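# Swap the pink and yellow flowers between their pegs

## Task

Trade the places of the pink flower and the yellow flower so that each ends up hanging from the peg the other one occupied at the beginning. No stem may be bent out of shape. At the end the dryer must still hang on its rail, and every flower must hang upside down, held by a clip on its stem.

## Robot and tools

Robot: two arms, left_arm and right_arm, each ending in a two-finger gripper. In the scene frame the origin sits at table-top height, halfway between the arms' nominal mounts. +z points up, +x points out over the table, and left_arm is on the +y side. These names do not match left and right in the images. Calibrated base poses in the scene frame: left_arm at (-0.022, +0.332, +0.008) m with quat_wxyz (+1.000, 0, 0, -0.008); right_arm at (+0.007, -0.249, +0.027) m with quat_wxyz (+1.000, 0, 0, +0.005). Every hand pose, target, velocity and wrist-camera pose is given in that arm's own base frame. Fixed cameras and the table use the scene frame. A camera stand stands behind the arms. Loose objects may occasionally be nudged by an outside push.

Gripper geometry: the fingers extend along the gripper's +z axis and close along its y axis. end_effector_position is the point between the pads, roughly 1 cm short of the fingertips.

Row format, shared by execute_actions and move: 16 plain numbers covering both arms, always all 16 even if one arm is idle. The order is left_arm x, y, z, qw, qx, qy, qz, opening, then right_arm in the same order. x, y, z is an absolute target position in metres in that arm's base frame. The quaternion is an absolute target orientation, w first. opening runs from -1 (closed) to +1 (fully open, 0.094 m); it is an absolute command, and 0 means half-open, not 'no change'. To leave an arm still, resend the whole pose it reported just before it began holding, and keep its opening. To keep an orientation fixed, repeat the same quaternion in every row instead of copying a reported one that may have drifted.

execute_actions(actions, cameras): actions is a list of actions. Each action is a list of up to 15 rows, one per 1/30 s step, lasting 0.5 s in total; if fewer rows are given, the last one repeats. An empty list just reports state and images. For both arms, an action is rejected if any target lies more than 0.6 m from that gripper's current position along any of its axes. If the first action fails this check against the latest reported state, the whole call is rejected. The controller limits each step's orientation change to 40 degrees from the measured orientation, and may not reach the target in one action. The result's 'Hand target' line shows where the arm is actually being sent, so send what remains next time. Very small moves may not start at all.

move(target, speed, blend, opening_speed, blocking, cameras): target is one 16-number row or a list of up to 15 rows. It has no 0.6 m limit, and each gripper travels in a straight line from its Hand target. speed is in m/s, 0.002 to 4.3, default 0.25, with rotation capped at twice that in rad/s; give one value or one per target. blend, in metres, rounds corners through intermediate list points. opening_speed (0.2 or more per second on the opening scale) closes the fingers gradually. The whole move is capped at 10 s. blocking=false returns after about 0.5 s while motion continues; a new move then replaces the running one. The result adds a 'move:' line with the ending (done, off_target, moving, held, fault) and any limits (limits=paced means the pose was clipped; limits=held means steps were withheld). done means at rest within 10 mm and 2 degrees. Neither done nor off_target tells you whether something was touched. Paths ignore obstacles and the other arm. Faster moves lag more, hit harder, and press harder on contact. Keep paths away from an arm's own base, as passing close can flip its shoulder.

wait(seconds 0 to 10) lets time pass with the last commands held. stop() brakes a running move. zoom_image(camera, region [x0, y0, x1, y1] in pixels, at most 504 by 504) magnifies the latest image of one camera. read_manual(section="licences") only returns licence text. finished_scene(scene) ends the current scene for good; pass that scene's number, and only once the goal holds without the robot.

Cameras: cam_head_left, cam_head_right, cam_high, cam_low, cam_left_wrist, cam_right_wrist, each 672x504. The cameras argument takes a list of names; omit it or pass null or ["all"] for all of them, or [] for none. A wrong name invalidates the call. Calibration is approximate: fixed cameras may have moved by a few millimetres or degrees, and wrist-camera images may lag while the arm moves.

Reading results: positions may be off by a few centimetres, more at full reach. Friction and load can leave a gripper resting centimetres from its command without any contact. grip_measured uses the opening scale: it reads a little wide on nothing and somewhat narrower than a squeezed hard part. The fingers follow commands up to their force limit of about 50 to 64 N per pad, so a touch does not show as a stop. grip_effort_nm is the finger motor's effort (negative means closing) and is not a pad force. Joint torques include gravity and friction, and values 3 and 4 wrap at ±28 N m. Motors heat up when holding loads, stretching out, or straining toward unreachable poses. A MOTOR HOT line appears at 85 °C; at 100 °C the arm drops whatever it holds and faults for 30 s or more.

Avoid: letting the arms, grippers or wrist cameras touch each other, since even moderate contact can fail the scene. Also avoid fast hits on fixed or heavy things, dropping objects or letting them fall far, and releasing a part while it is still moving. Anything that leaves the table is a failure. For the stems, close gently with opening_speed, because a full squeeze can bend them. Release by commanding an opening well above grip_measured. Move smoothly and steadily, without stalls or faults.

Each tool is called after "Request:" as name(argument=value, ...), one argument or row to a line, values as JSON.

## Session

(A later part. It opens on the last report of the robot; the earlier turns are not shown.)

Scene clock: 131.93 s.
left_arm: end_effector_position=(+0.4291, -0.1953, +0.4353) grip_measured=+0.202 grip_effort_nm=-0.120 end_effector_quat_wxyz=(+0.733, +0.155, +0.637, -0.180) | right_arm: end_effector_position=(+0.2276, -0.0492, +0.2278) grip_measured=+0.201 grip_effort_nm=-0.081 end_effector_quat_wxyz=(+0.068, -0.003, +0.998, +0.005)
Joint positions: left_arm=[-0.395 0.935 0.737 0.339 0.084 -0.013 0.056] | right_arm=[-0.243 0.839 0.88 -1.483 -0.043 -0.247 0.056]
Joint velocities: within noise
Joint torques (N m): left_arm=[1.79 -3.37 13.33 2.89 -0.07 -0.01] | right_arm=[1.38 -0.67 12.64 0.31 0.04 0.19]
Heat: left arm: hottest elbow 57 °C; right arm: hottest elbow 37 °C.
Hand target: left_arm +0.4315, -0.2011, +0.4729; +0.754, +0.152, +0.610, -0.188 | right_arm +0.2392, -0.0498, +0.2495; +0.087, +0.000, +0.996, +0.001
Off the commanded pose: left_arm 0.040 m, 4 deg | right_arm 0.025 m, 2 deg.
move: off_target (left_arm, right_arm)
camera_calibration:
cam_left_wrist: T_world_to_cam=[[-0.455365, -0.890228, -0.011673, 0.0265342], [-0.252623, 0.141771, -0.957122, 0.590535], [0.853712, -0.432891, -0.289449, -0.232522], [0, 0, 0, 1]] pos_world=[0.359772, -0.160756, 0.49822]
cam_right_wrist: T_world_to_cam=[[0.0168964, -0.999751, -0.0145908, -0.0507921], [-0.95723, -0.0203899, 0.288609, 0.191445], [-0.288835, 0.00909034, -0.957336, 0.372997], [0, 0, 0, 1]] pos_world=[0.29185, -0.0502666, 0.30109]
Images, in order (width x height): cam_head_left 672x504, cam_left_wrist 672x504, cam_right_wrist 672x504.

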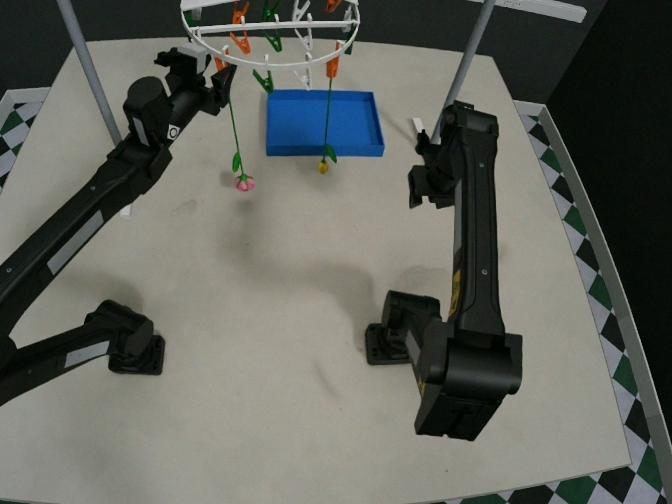

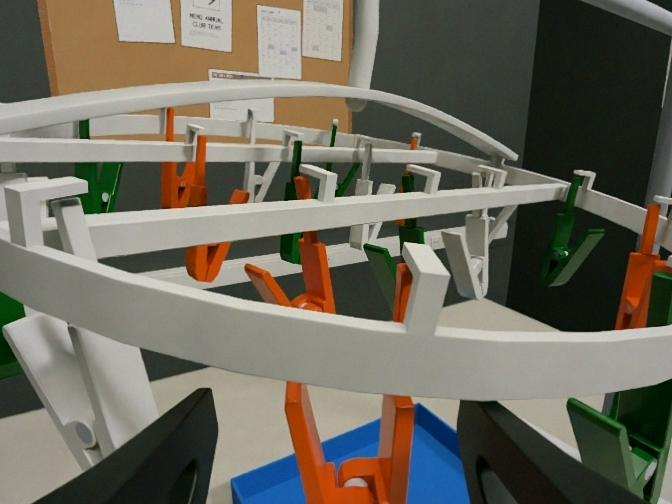

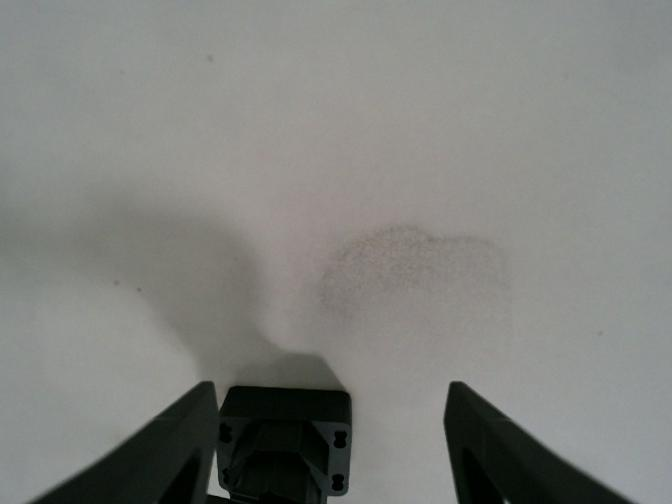

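Request:
move(
  target=[0.438,-0.2075,0.470,0.754,0.152,0.610,-0.188,0.2,0.30,0.24,0.28,0.664,-0.242,0.664,0.242,0.2],
  speed=0.2,
  cameras=["cam_left_wrist","cam_right_wrist","cam_head_left"],
)

Scene clock: 144.93 s.
left_arm: end_effector_position=(+0.4327, -0.2001, +0.4318) grip_measured=+0.202 grip_effort_nm=-0.110 end_effector_quat_wxyz=(+0.733, +0.155, +0.637, -0.180) | right_arm: end_effector_position=(+0.3030, +0.2375, +0.2878) grip_measured=+0.201 grip_effort_nm=-0.081 end_effector_quat_wxyz=(+0.666, -0.232, +0.665, +0.245)
Joint positions: left_arm=[-0.405 0.954 0.738 0.357 0.074 -0.013 0.056] | right_arm=[0.647 0.728 0.333 0.402 -0.041 0.017 0.056]
Joint velocities: within noise
Joint torques (N m): left_arm=[1.79 -3.6 13.3 2.92 -0.07 0.02] | right_arm=[1.38 0.44 7.92 2.73 -0.07 -0.11]
Heat: left arm: hottest elbow 55 °C; right arm: hottest elbow 39 °C.
Hand target: left_arm +0.4354, -0.2062, +0.4692; +0.754, +0.152, +0.610, -0.188 | right_arm +0.3000, +0.2399, +0.2801; +0.664, -0.242, +0.665, +0.242
Off the commanded pose: left_arm 0.039 m, 4 deg | right_arm 0.009 m, 1 deg.
move: off_target (left_arm)
camera_calibration:
cam_left_wrist: T_world_to_cam=[[-0.455814, -0.890014, -0.0103658, 0.0235002], [-0.252692, 0.140564, -0.957282, 0.58857], [0.853452, -0.433724, -0.288971, -0.238951], [0, 0, 0, 1]] pos_world=[0.363372, -0.165455, 0.494621]
cam_right_wrist: T_world_to_cam=[[0.639851, -0.768459, -0.00784983, -0.0101998], [-0.319239, -0.256493, -0.912303, 0.460525], [0.699054, 0.586245, -0.40944, -0.144412], [0, 0, 0, 1]] pos_world=[0.254496, 0.194944, 0.36093]
Images, in order (width x height): cam_head_left 672x504, cam_left_wrist 672x504, cam_right_wrist 672x504.

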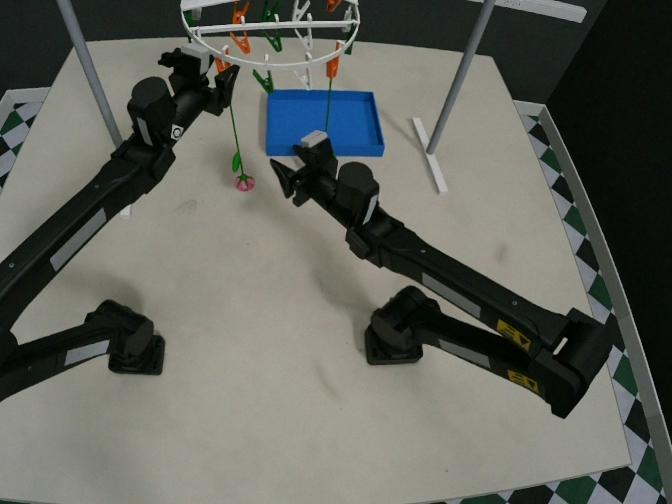

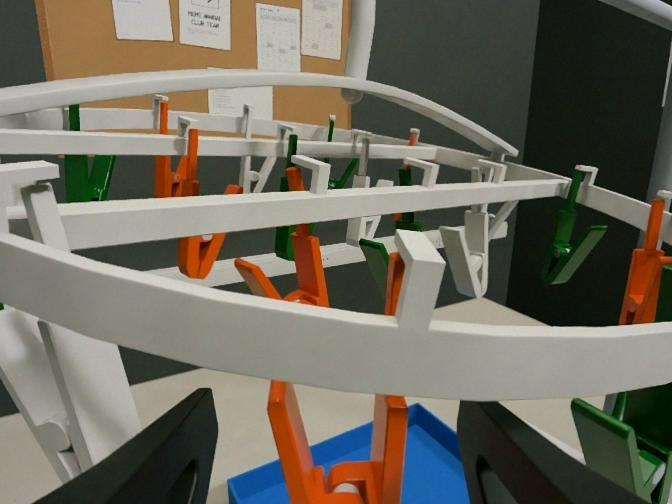

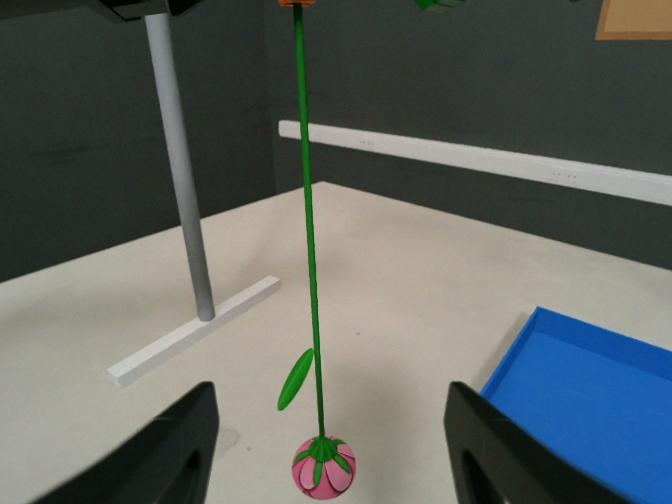

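Request:
move(
  target=[0.438,-0.2075,0.470,0.754,0.152,0.610,-0.188,0.2,0.369,0.3185,0.263,0.664,-0.242,0.664,0.242,0.2],
  speed=0.2,
  cameras=["cam_right_wrist","cam_high"],
)

Scene clock: 158.93 s.
left_arm: end_effector_position=(+0.4328, -0.2002, +0.4316) grip_measured=+0.202 grip_effort_nm=-0.115 end_effector_quat_wxyz=(+0.733, +0.155, +0.637, -0.180) | right_arm: end_effector_position=(+0.3590, +0.3046, +0.2372) grip_measured=+0.201 grip_effort_nm=-0.081 end_effector_quat_wxyz=(+0.645, -0.241, +0.685, +0.238)
Joint positions: left_arm=[-0.405 0.954 0.738 0.357 0.074 -0.013 0.056] | right_arm=[0.712 1.176 0.444 0.677 0.02 0.016 0.056]
Joint velocities: within noise
Joint torques (N m): left_arm=[1.85 -3.55 13.29 2.92 -0.06 0.02] | right_arm=[1.26 -5.19 11.23 2.77 0.08 -0.12]
Heat: left arm: hottest elbow 54 °C; right arm: hottest elbow 38 °C.
Hand target: left_arm +0.4355, -0.2062, +0.4691; +0.754, +0.152, +0.610, -0.188 | right_arm +0.3675, +0.3173, +0.2629; +0.664, -0.242, +0.665, +0.242
Off the commanded pose: left_arm 0.039 m, 4 deg | right_arm 0.031 m, 3 deg.
move: off_target (left_arm, right_arm)
camera_calibration:
cam_right_wrist: T_world_to_cam=[[0.641866, -0.766789, -0.00657699, 0.00360482], [-0.360033, -0.293782, -0.885476, 0.469064], [0.677041, 0.570725, -0.464638, -0.217761], [0, 0, 0, 1]] pos_world=[0.313997, 0.264848, 0.314189]
Images, in order (width x height): cam_high 672x504, cam_right_wrist 672x504.

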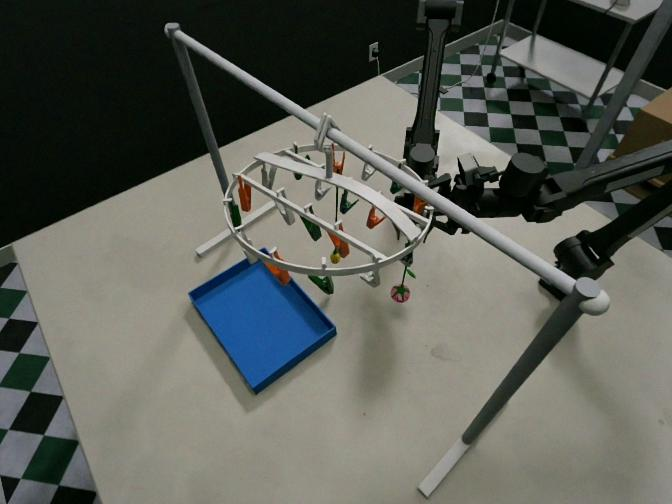

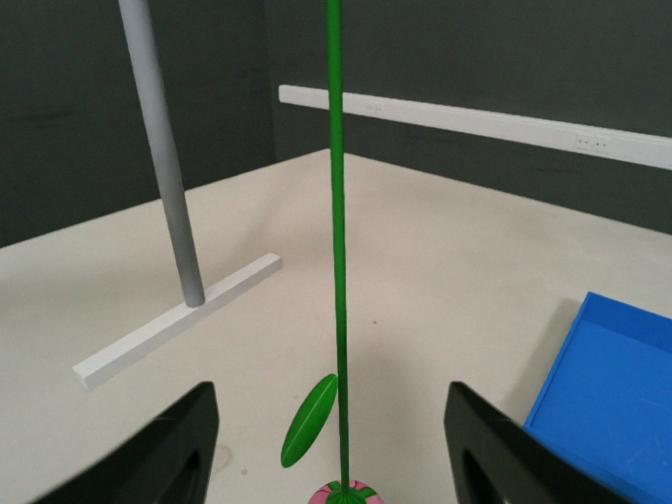

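Request:
move(
  target=[0.438,-0.2075,0.470,0.754,0.152,0.610,-0.188,0.2,0.404,0.347,0.295,0.664,-0.242,0.664,0.242,0.2],
  speed=0.12,
  cameras=["cam_right_wrist","cam_head_left","cam_head_right"],
)

Scene clock: 163.53 s.
left_arm: end_effector_position=(+0.4328, -0.2002, +0.4316) grip_measured=+0.202 grip_effort_nm=-0.120 end_effector_quat_wxyz=(+0.733, +0.155, +0.637, -0.180) | right_arm: end_effector_position=(+0.3937, +0.3348, +0.2741) grip_measured=+0.201 grip_effort_nm=-0.081 end_effector_quat_wxyz=(+0.653, -0.238, +0.677, +0.241)
Joint positions: left_arm=[-0.405 0.954 0.738 0.357 0.074 -0.013 0.056] | right_arm=[0.712 1.24 0.597 0.611 0.019 0.016 0.056]
Joint velocities: within noise
Joint torques (N m): left_arm=[1.85 -3.6 13.29 2.92 -0.06 0.02] | right_arm=[0.62 -7.06 11.81 1.76 -0.08 -0.13]
Heat: left arm: hottest elbow 54 °C; right arm: hottest elbow 38 °C.
Hand target: left_arm +0.4354, -0.2061, +0.4691; +0.754, +0.152, +0.610, -0.188 | right_arm +0.4028, +0.3460, +0.2949; +0.664, -0.242, +0.664, +0.242
Off the commanded pose: left_arm 0.039 m, 4 deg | right_arm 0.026 m, 2 deg.
move: off_target (left_arm, right_arm)
camera_calibration:
cam_right_wrist: T_world_to_cam=[[0.6429, -0.765918, -0.00696324, 0.00409278], [-0.343782, -0.280418, -0.896203, 0.515181], [0.684466, 0.578563, -0.443589, -0.25278], [0, 0, 0, 1]] pos_world=[0.347498, 0.29385, 0.349605]
Images, in order (width x height): cam_head_left 672x504, cam_head_right 672x504, cam_right_wrist 672x504.

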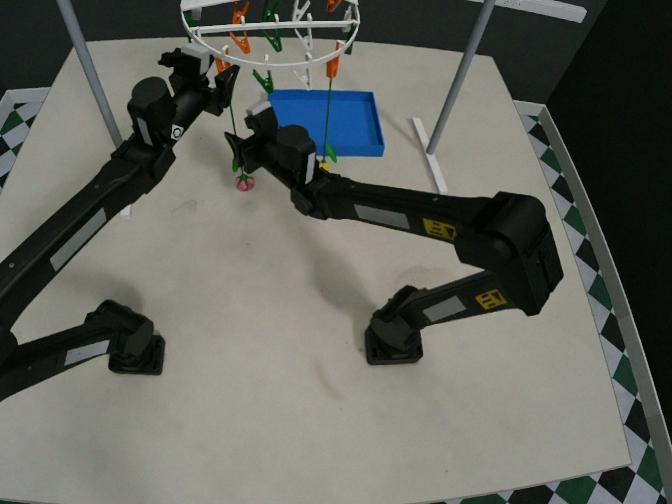

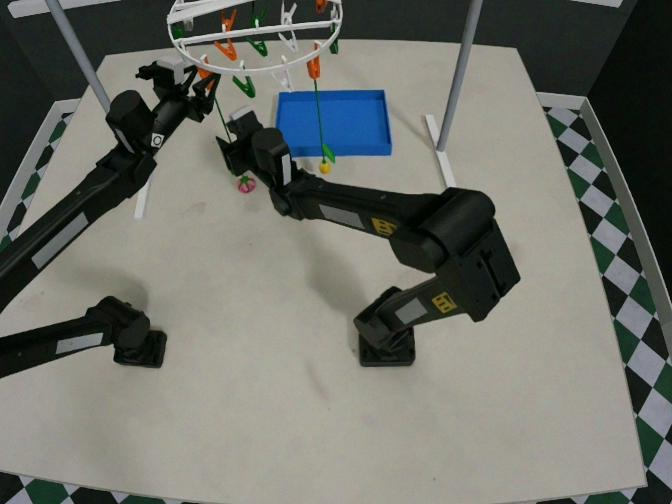

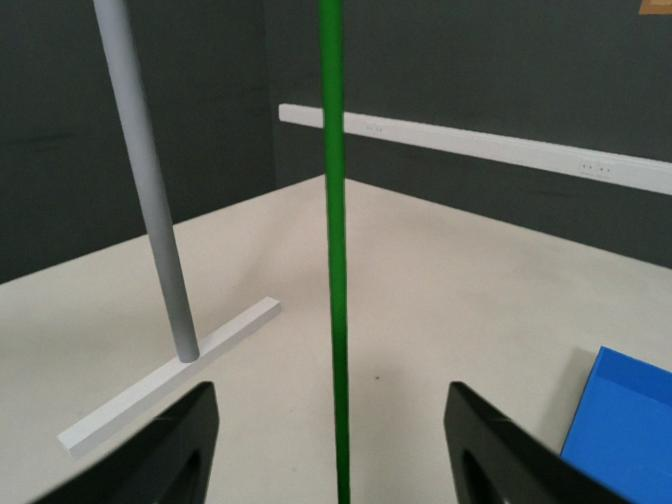

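Request:
move(
  target=[
    [0.438,-0.2075,0.470,0.754,0.152,0.610,-0.188,0.2,0.408,0.350,0.295,0.664,-0.242,0.664,0.242,0.2],
    [0.438,-0.2075,0.470,0.754,0.152,0.610,-0.188,0.2,0.408,0.350,0.295,0.664,-0.242,0.664,0.242,-1],
  ],
  speed=0.08,
  opening_speed=0.8,
  cameras=["cam_right_wrist","cam_left_wrist"],
)

Scene clock: 171.87 s.
left_arm: end_effector_position=(+0.4327, -0.2003, +0.4316) grip_measured=+0.202 grip_effort_nm=-0.120 end_effector_quat_wxyz=(+0.733, +0.155, +0.637, -0.181) | right_arm: end_effector_position=(+0.3971, +0.3379, +0.2738) grip_measured=-0.992 grip_effort_nm=-0.359 end_effector_quat_wxyz=(+0.652, -0.239, +0.678, +0.241)
Joint positions: left_arm=[-0.406 0.954 0.738 0.357 0.074 -0.013 0.056] | right_arm=[0.712 1.253 0.609 0.61 0.019 0.016 0]
Joint velocities: within noise
Joint torques (N m): left_arm=[1.85 -3.6 13.29 2.91 -0.06 0.02] | right_arm=[0.85 -7.24 11.86 1.84 -0.07 -0.12]
Heat: left arm: hottest elbow 55 °C; right arm: hottest elbow 38 °C.
Hand target: left_arm +0.4354, -0.2063, +0.4691; +0.754, +0.152, +0.610, -0.188 | right_arm +0.4067, +0.3489, +0.2951; +0.665, -0.242, +0.664, +0.242
Off the commanded pose: left_arm 0.039 m, 4 deg | right_arm 0.027 m, 2 deg.
move: off_target (left_arm, right_arm); target 2's new opening was sent with right_arm's hand 0.027 m and 2 deg from that target
camera_calibration:
cam_left_wrist: T_world_to_cam=[[-0.456174, -0.889831, -0.0102924, 0.0234466], [-0.253026, 0.140786, -0.957161, 0.588601], [0.853161, -0.434028, -0.289374, -0.238812], [0, 0, 0, 1]] pos_world=[0.363372, -0.165654, 0.494522]
cam_right_wrist: T_world_to_cam=[[0.643423, -0.765479, -0.00694796, 0.0039733], [-0.345127, -0.281971, -0.895198, 0.517684], [0.683296, 0.578389, -0.445615, -0.255948], [0, 0, 0, 1]] pos_world=[0.350998, 0.297051, 0.349403]
Images, in order (width x height): cam_left_wrist 672x504, cam_right_wrist 672x504.

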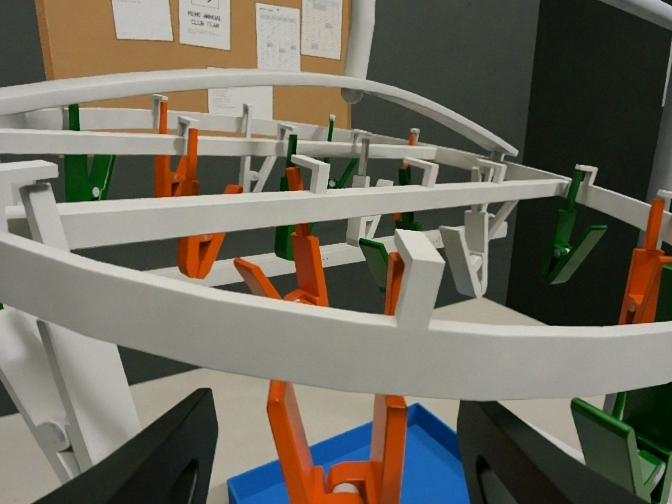

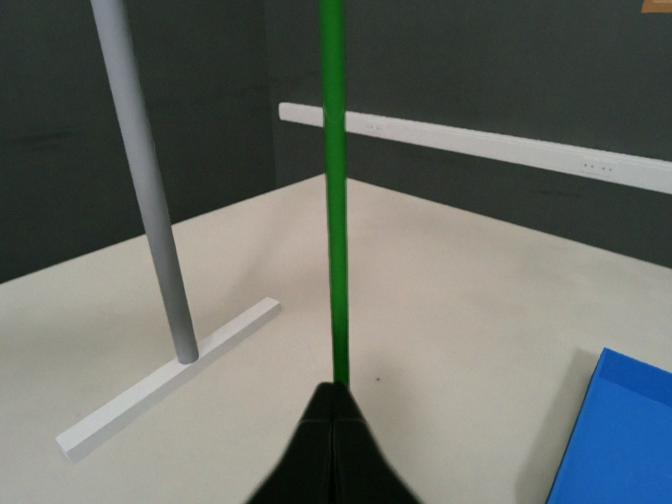

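Request:
move(
  target=[
    [0.438,-0.2075,0.470,0.754,0.152,0.610,-0.188,0.2,0.407,0.349,0.295,0.664,-0.242,0.664,0.242,0.0],
    [0.438,-0.2075,0.470,0.754,0.152,0.610,-0.188,0.2,0.420,0.360,0.295,0.664,-0.242,0.664,0.242,0.0],
  ],
  speed=0.1,
  cameras=["cam_right_wrist"],
)

Scene clock: 176.47 s.
left_arm: end_effector_position=(+0.4327, -0.2003, +0.4316) grip_measured=+0.202 grip_effort_nm=-0.115 end_effector_quat_wxyz=(+0.733, +0.155, +0.637, -0.181) | right_arm: end_effector_position=(+0.4086, +0.3480, +0.2724) grip_measured=-0.001 grip_effort_nm=0.071 end_effector_quat_wxyz=(+0.650, -0.240, +0.680, +0.241)
Joint positions: left_arm=[-0.406 0.954 0.738 0.357 0.074 -0.013 0.056] | right_arm=[0.712 1.296 0.647 0.61 0.018 0.016 0.047]
Joint velocities: within noise
Joint torques (N m): left_arm=[1.85 -3.6 13.29 2.89 -0.06 0.02] | right_arm=[0.67 -8.06 11.81 2.04 -0.08 -0.13]
Heat: left arm: hottest elbow 55 °C; right arm: hottest elbow 38 °C.
Hand target: left_arm +0.4354, -0.2063, +0.4692; +0.754, +0.152, +0.610, -0.188 | right_arm +0.4186, +0.3588, +0.2950; +0.664, -0.242, +0.664, +0.242
Off the commanded pose: left_arm 0.039 m, 4 deg | right_arm 0.028 m, 2 deg.
move: off_target (left_arm, right_arm)
camera_calibration:
cam_right_wrist: T_world_to_cam=[[0.644001, -0.764994, -0.00690508, 0.00389751], [-0.349066, -0.285801, -0.892452, 0.525475], [0.680747, 0.57715, -0.451089, -0.267329], [0, 0, 0, 1]] pos_world=[0.362899, 0.307452, 0.348399]
Images, in order (width x height): cam_right_wrist 672x504.

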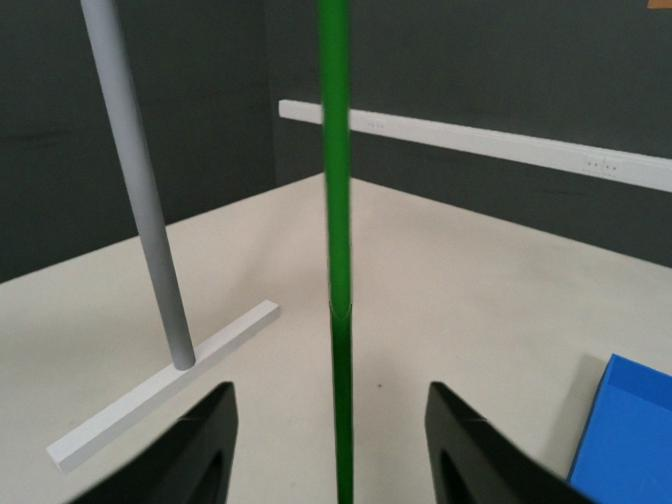

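Request:
zoom_image(
  camera="cam_right_wrist",
  region=[290, 0, 390, 75],
)

Request:
zoom_image(
  camera="cam_right_wrist",
  region=[220, 340, 460, 504],
)

Request:
zoom_image(
  camera="cam_head_left",
  region=[200, 60, 320, 200],
)

Scaled by 5.040 from the camera's 672x504 image, which has a finer 960x720 frame.

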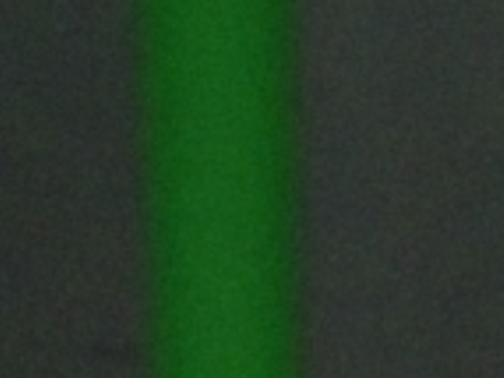

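Scaled by 2.100 from the camera's 672x504 image, which has a finer 960x720 frame.

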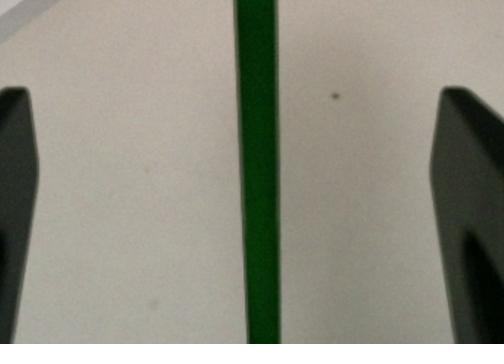

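This scene's latest camera images include none from cam_head_left. They are from: cam_right_wrist. cam_head_left's image comes with the result of a call that names it in "cameras".

Request:
move(
  target=[
    [0.438,-0.2075,0.470,0.754,0.152,0.610,-0.188,0.2,0.425,0.364,0.295,0.664,-0.242,0.664,0.242,0.0],
    [0.438,-0.2075,0.470,0.754,0.152,0.610,-0.188,0.2,0.425,0.364,0.295,0.664,-0.242,0.664,0.242,-1.0],
  ],
  speed=0.1,
  opening_speed=0.8,
  cameras=["cam_right_wrist","cam_head_left"],
)

Scene clock: 185.90 s.
left_arm: end_effector_position=(+0.4327, -0.2003, +0.4316) grip_measured=+0.202 grip_effort_nm=-0.110 end_effector_quat_wxyz=(+0.733, +0.155, +0.637, -0.181) | right_arm: end_effector_position=(+0.4132, +0.3523, +0.2728) grip_measured=-0.941 grip_effort_nm=-0.965 end_effector_quat_wxyz=(+0.650, -0.241, +0.680, +0.241)
Joint positions: left_arm=[-0.406 0.954 0.738 0.357 0.074 -0.013 0.056] | right_arm=[0.712 1.313 0.663 0.61 0.017 0.016 0.003]
Joint velocities: within noise
Joint torques (N m): left_arm=[1.79 -3.6 13.3 2.92 -0.06 0.02] | right_arm=[0.73 -8.41 11.82 2.15 -0.07 -0.12]
Heat: left arm: hottest elbow 55 °C; right arm: hottest elbow 39 °C.
Hand target: left_arm +0.4354, -0.2062, +0.4692; +0.754, +0.152, +0.610, -0.188 | right_arm +0.4236, +0.3629, +0.2950; +0.664, -0.242, +0.664, +0.242
Off the commanded pose: left_arm 0.039 m, 4 deg | right_arm 0.028 m, 2 deg.
move: off_target (left_arm, right_arm); target 2's new opening was sent with right_arm's hand 0.028 m and 2 deg from that target
camera_calibration:
cam_right_wrist: T_world_to_cam=[[0.644874, -0.764262, -0.00649702, 0.00339575], [-0.348759, -0.286692, -0.892286, 0.528781], [0.680078, 0.577678, -0.451423, -0.272575], [0, 0, 0, 1]] pos_world=[0.367599, 0.311653, 0.348799]
Images, in order (width x height): cam_head_left 672x504, cam_right_wrist 672x504.

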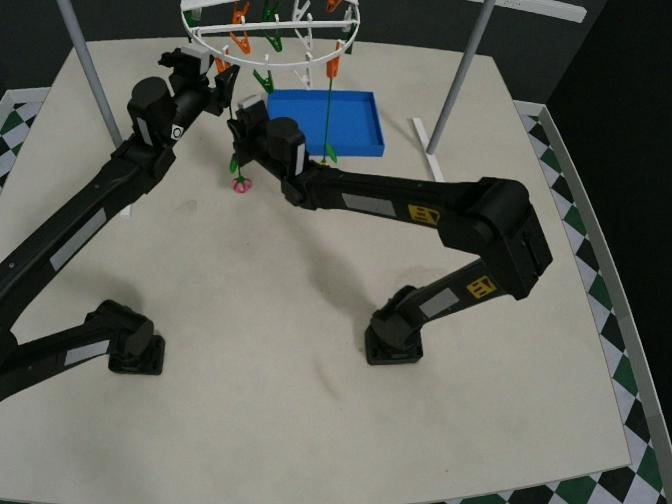

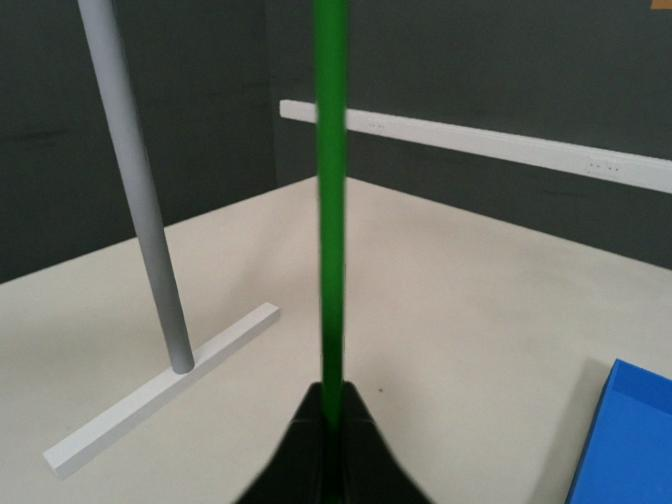

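Request:
move(
  target=[0.438,-0.2075,0.470,0.754,0.152,0.610,-0.188,-0.6,0.425,0.364,0.295,0.664,-0.242,0.664,0.242,-1.0],
  speed=0.1,
  opening_speed=0.6,
  cameras=["cam_left_wrist","cam_head_left","cam_right_wrist"],
)

Scene clock: 189.47 s.
left_arm: end_effector_position=(+0.4327, -0.2003, +0.4316) grip_measured=-0.581 grip_effort_nm=-0.960 end_effector_quat_wxyz=(+0.733, +0.155, +0.637, -0.181) | right_arm: end_effector_position=(+0.4133, +0.3523, +0.2726) grip_measured=-0.944 grip_effort_nm=-1.033 end_effector_quat_wxyz=(+0.649, -0.241, +0.680, +0.241)
Joint positions: left_arm=[-0.406 0.954 0.738 0.357 0.074 -0.013 0.02] | right_arm=[0.712 1.314 0.663 0.61 0.017 0.015 0.003]
Joint velocities: within noise
Joint torques (N m): left_arm=[1.9 -3.6 13.3 2.91 -0.05 0.02] | right_arm=[0.85 -8.35 11.82 2.13 -0.06 -0.12]
Heat: left arm: hottest elbow 55 °C; right arm: hottest elbow 39 °C.
Hand target: left_arm +0.4354, -0.2062, +0.4692; +0.754, +0.152, +0.610, -0.188 | right_arm +0.4236, +0.3629, +0.2951; +0.664, -0.242, +0.664, +0.242
Off the commanded pose: left_arm 0.039 m, 4 deg | right_arm 0.028 m, 2 deg.
move: off_target (left_arm, right_arm)
camera_calibration:
cam_left_wrist: T_world_to_cam=[[-0.456174, -0.889831, -0.0102924, 0.0234466], [-0.253026, 0.140786, -0.957161, 0.588601], [0.853161, -0.434028, -0.289374, -0.238812], [0, 0, 0, 1]] pos_world=[0.363372, -0.165654, 0.494522]
cam_right_wrist: T_world_to_cam=[[0.644853, -0.764281, -0.0062125, 0.00338602], [-0.348826, -0.287066, -0.89214, 0.528811], [0.680062, 0.577466, -0.451717, -0.272504], [0, 0, 0, 1]] pos_world=[0.367599, 0.311753, 0.348699]
Images, in order (width x height): cam_head_left 672x504, cam_left_wrist 672x504, cam_right_wrist 672x504.

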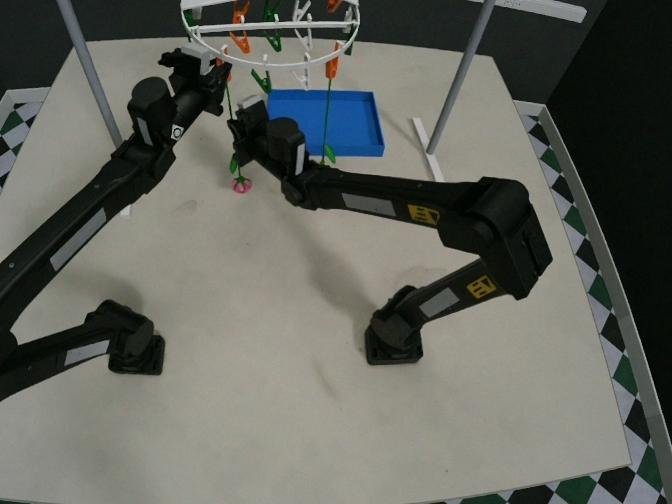

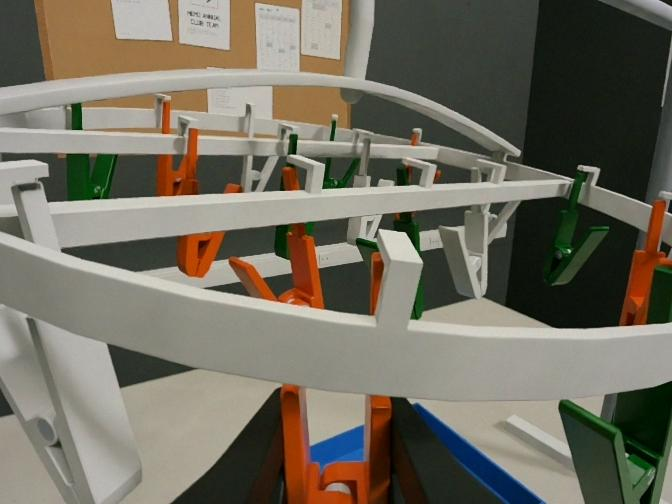

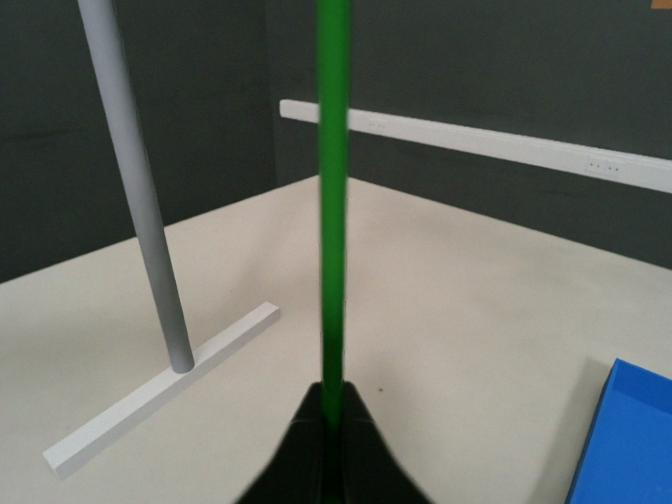

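Request:
move(
  target=[0.438,-0.2075,0.470,0.754,0.152,0.610,-0.188,-0.85,0.425,0.364,0.295,0.664,-0.242,0.664,0.242,-1.0],
  speed=0.1,
  opening_speed=0.6,
  cameras=["cam_left_wrist"],
)

Request:
zoom_image(
  camera="cam_left_wrist",
  region=[160, 300, 500, 504],
)

Scene clock: 192.60 s.
left_arm: end_effector_position=(+0.4327, -0.2003, +0.4316) grip_measured=-0.585 grip_effort_nm=-1.062 end_effector_quat_wxyz=(+0.733, +0.155, +0.637, -0.181) | right_arm: end_effector_position=(+0.4133, +0.3523, +0.2726) grip_measured=-0.944 grip_effort_nm=-1.033 end_effector_quat_wxyz=(+0.649, -0.241, +0.680, +0.241)
Joint positions: left_arm=[-0.406 0.954 0.738 0.357 0.074 -0.013 0.02] | right_arm=[0.712 1.314 0.663 0.61 0.017 0.015 0.003]
Joint velocities: within noise
Joint torques (N m): left_arm=[1.85 -3.6 13.27 2.91 -0.06 0.02] | right_arm=[0.73 -8.23 11.82 2.15 -0.06 -0.1]
Heat: left arm: hottest elbow 56 °C; right arm: hottest elbow 40 °C.
Hand target: left_arm +0.4354, -0.2062, +0.4692; +0.754, +0.152, +0.610, -0.188 | right_arm +0.4236, +0.3629, +0.2951; +0.664, -0.242, +0.664, +0.242
Off the commanded pose: left_arm 0.039 m, 4 deg | right_arm 0.028 m, 2 deg.
move: off_target (left_arm, right_arm)
camera_calibration:
cam_left_wrist: T_world_to_cam=[[-0.456174, -0.889831, -0.0102924, 0.0234466], [-0.253026, 0.140786, -0.957161, 0.588601], [0.853161, -0.434028, -0.289374, -0.238812], [0, 0, 0, 1]] pos_world=[0.363372, -0.165654, 0.494522]
Images, in order (width x height): cam_left_wrist 672x504.

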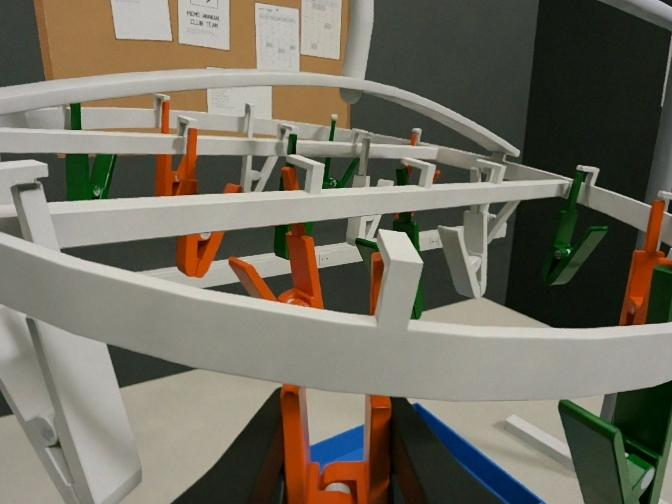

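Scaled by 1.482 from the camera's 672x504 image, which has a finer 960x720 frame.

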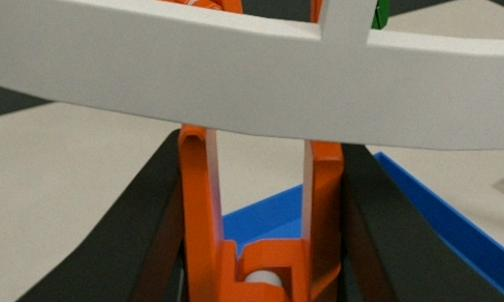

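Request:
move(
  target=[0.438,-0.2075,0.470,0.754,0.152,0.610,-0.188,-0.85,0.425,0.364,0.270,0.664,-0.242,0.664,0.242,-1.0],
  speed=0.04,
)

Scene clock: 198.87 s.
left_arm: end_effector_position=(+0.4327, -0.2003, +0.4316) grip_measured=-0.585 grip_effort_nm=-1.067 end_effector_quat_wxyz=(+0.733, +0.155, +0.637, -0.181) | right_arm: end_effector_position=(+0.4194, +0.3576, +0.2610) grip_measured=-0.944 grip_effort_nm=-1.028 end_effector_quat_wxyz=(+0.654, -0.239, +0.675, +0.243)
Joint positions: left_arm=[-0.406 0.954 0.738 0.357 0.074 -0.013 0.02] | right_arm=[0.712 1.368 0.663 0.68 0.017 0.015 0.003]
Joint velocities: within noise
Joint torques (N m): left_arm=[1.85 -3.6 13.27 2.91 -0.05 0.02] | right_arm=[0.62 -8.76 9.32 2.77 -0.07 -0.11]
Heat: left arm: hottest elbow 56 °C; right arm: hottest elbow 41 °C.
Hand target: left_arm +0.4354, -0.2062, +0.4692; +0.754, +0.152, +0.610, -0.188 | right_arm +0.4247, +0.3638, +0.2700; +0.664, -0.242, +0.664, +0.242
Off the commanded pose: left_arm 0.039 m, 4 deg | right_arm 0.012 m, 2 deg.
move: off_target (left_arm, right_arm)
camera_calibration:
cam_left_wrist: T_world_to_cam=[[-0.456174, -0.889831, -0.0102924, 0.0234466], [-0.253026, 0.140786, -0.957161, 0.588601], [0.853161, -0.434028, -0.289374, -0.238812], [0, 0, 0, 1]] pos_world=[0.363372, -0.165654, 0.494522]
cam_right_wrist: T_world_to_cam=[[0.644972, -0.764179, -0.0063953, 0.00339123], [-0.338733, -0.278372, -0.89876, 0.516549], [0.685033, 0.581841, -0.438395, -0.292123], [0, 0, 0, 1]] pos_world=[0.372899, 0.316353, 0.33621]

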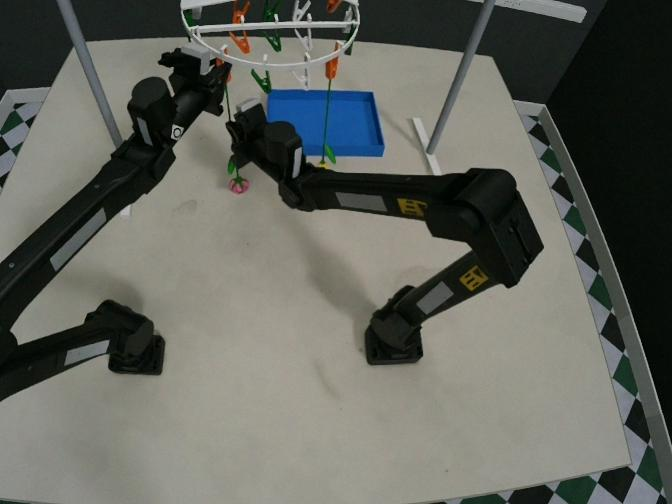

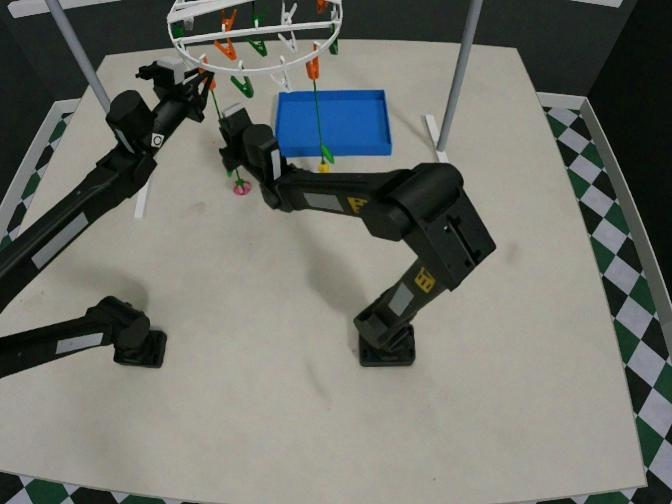

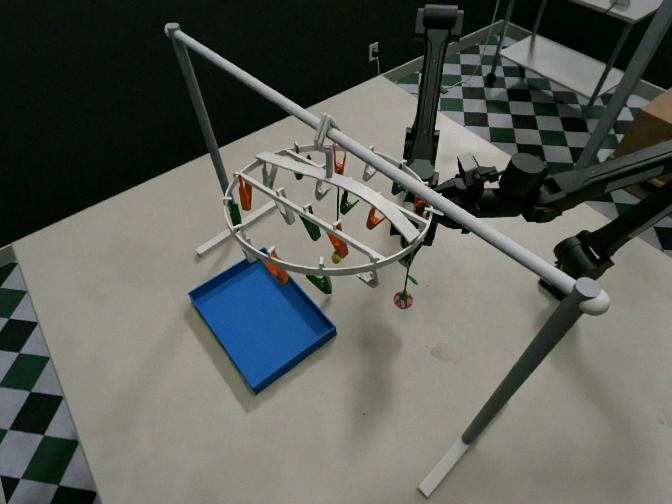

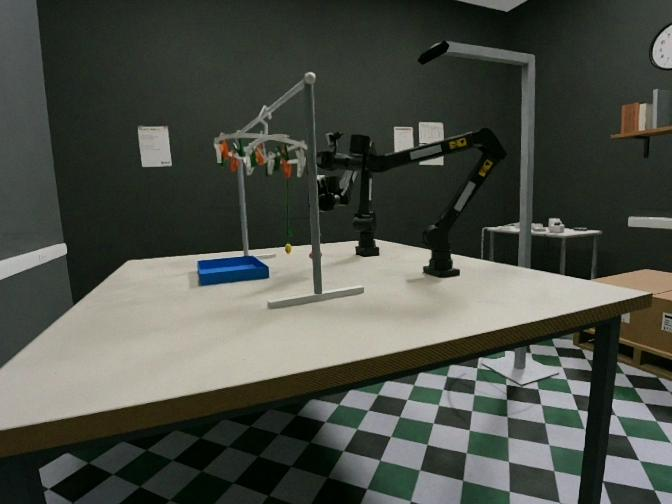

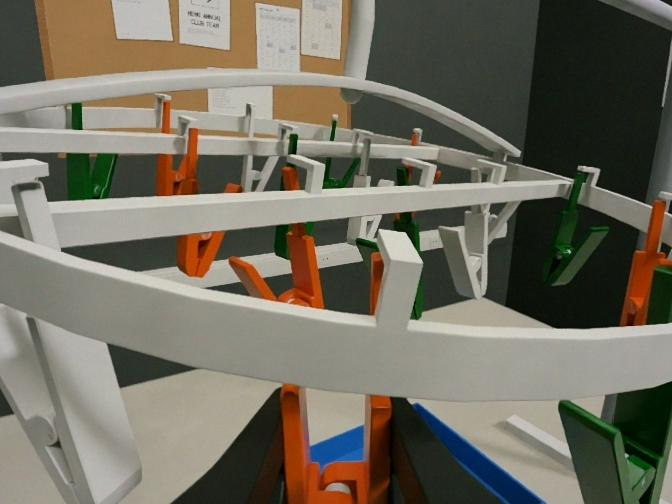

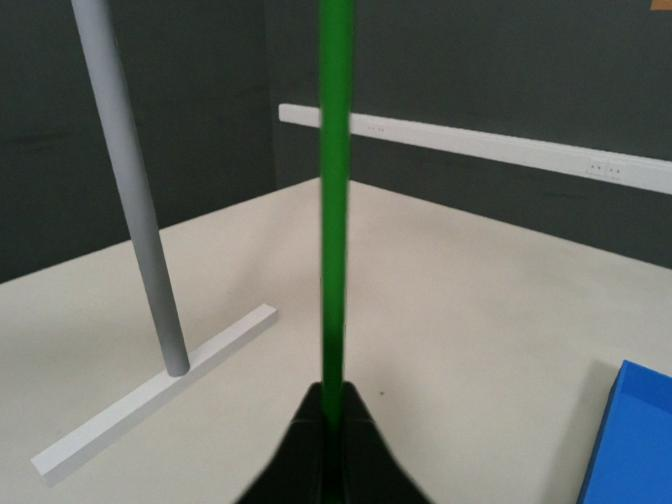

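Request:
zoom_image(
  camera="cam_head_right",
  region=[150, 50, 280, 210],
)

Request:
zoom_image(
  camera="cam_high",
  region=[370, 170, 470, 320],
)

Scaled by 3.150 from the camera's 672x504 image, which has a finer 960x720 frame.

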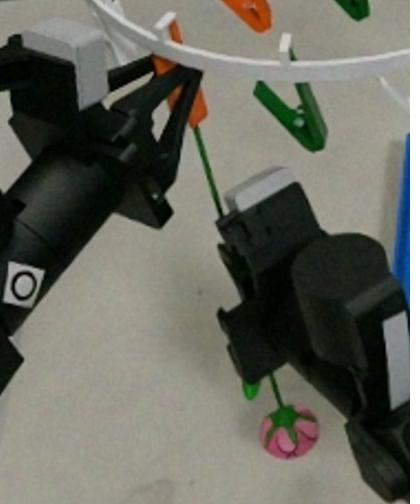

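Scaled by 3.360 from the camera's 672x504 image, which has a finer 960x720 frame.

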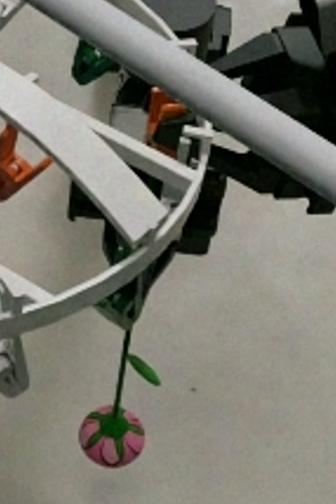

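Request:
move(
  target=[
    [0.438,-0.2075,0.470,0.754,0.152,0.610,-0.188,-0.85,0.418,0.360,0.250,0.664,-0.242,0.664,0.242,-1.0],
    [0.438,-0.2075,0.470,0.754,0.152,0.610,-0.188,-0.85,0.37,0.305,0.245,0.664,-0.242,0.664,0.242,-1.0],
  ],
  speed=0.06,
  cameras=["cam_left_wrist","cam_right_wrist","cam_head_right","cam_head_left"],
)

Request:
zoom_image(
  camera="cam_head_right",
  region=[150, 50, 330, 230],
)

Scene clock: 204.73 s.
left_arm: end_effector_position=(+0.4327, -0.2003, +0.4316) grip_measured=-0.585 grip_effort_nm=-1.062 end_effector_quat_wxyz=(+0.733, +0.155, +0.637, -0.181) | right_arm: end_effector_position=(+0.3703, +0.3114, +0.2471) grip_measured=-0.944 grip_effort_nm=-1.043 end_effector_quat_wxyz=(+0.661, -0.240, +0.665, +0.250)
Joint positions: left_arm=[-0.406 0.954 0.738 0.357 0.074 -0.013 0.02] | right_arm=[0.696 1.227 0.469 0.758 -0.011 0.015 0.003]
Joint velocities: within noise
Joint torques (N m): left_arm=[1.85 -3.6 13.27 2.89 -0.06 0.02] | right_arm=[-0.32 -7.41 6.38 2.33 -0.08 -0.11]
Heat: left arm: hottest elbow 56 °C; right arm: hottest elbow 40 °C.
Hand target: left_arm +0.4354, -0.2062, +0.4692; +0.754, +0.152, +0.610, -0.188 | right_arm +0.3700, +0.3052, +0.2450; +0.664, -0.242, +0.664, +0.242
Off the commanded pose: left_arm 0.039 m, 4 deg | right_arm 0.007 m, 1 deg.
move: off_target (left_arm)
camera_calibration:
cam_left_wrist: T_world_to_cam=[[-0.456174, -0.889831, -0.0102924, 0.0234466], [-0.253026, 0.140786, -0.957161, 0.588601], [0.853161, -0.434028, -0.289374, -0.238812], [0, 0, 0, 1]] pos_world=[0.363372, -0.165654, 0.494522]
cam_right_wrist: T_world_to_cam=[[0.65408, -0.756396, -0.00667021, -0.00614847], [-0.318385, -0.267297, -0.909496, 0.466215], [0.686156, 0.597007, -0.415659, -0.248408], [0, 0, 0, 1]] pos_world=[0.322904, 0.268268, 0.320727]
Images, in order (width x height): cam_head_left 672x504, cam_head_right 672x504, cam_left_wrist 672x504, cam_right_wrist 672x504.

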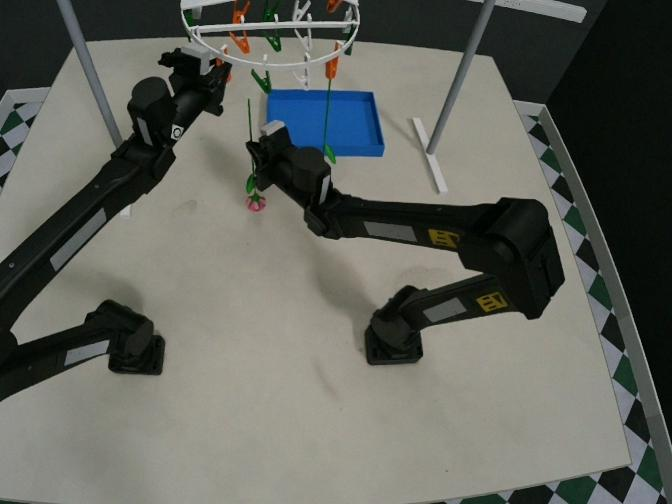

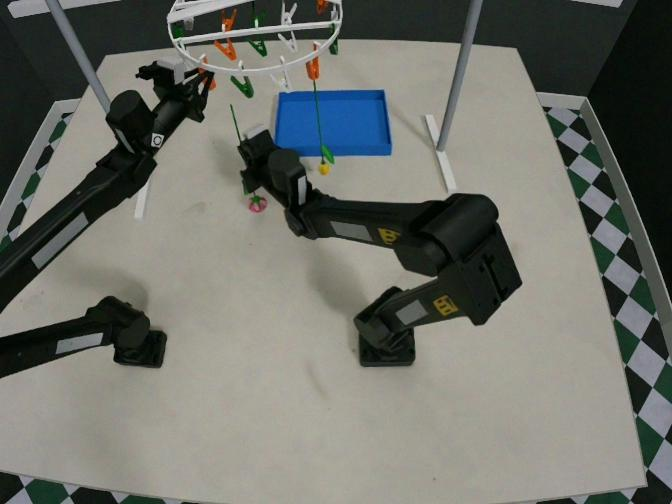

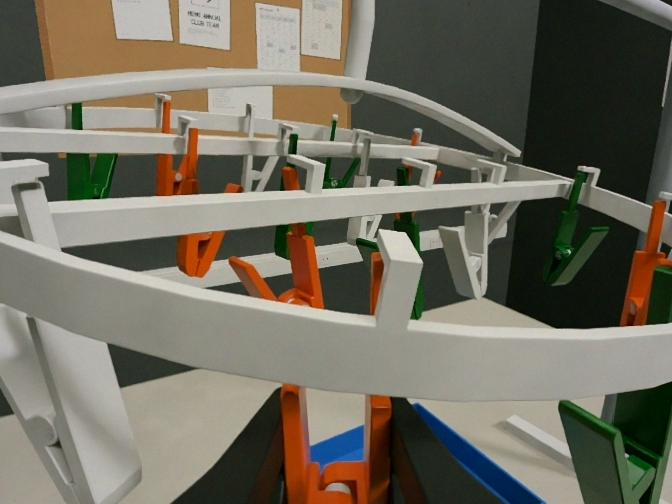

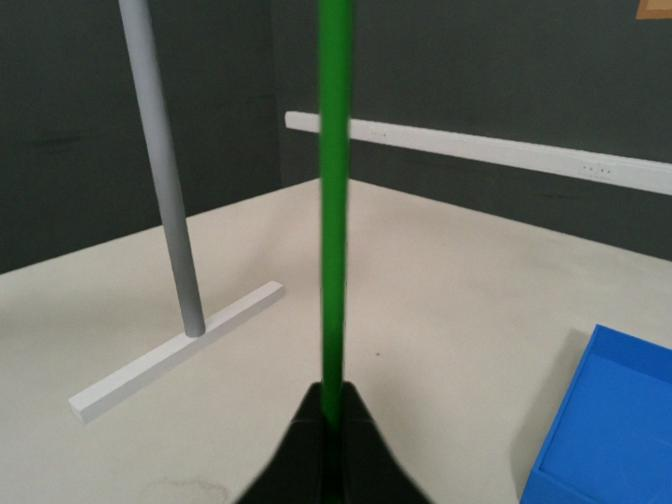

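Scaled by 2.800 from the camera's 672x504 image, which has a finer 960x720 frame.

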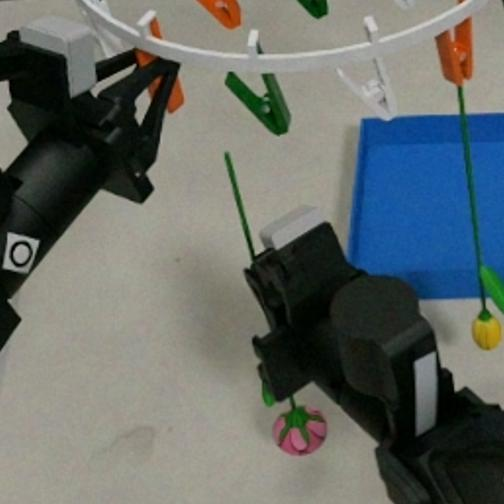

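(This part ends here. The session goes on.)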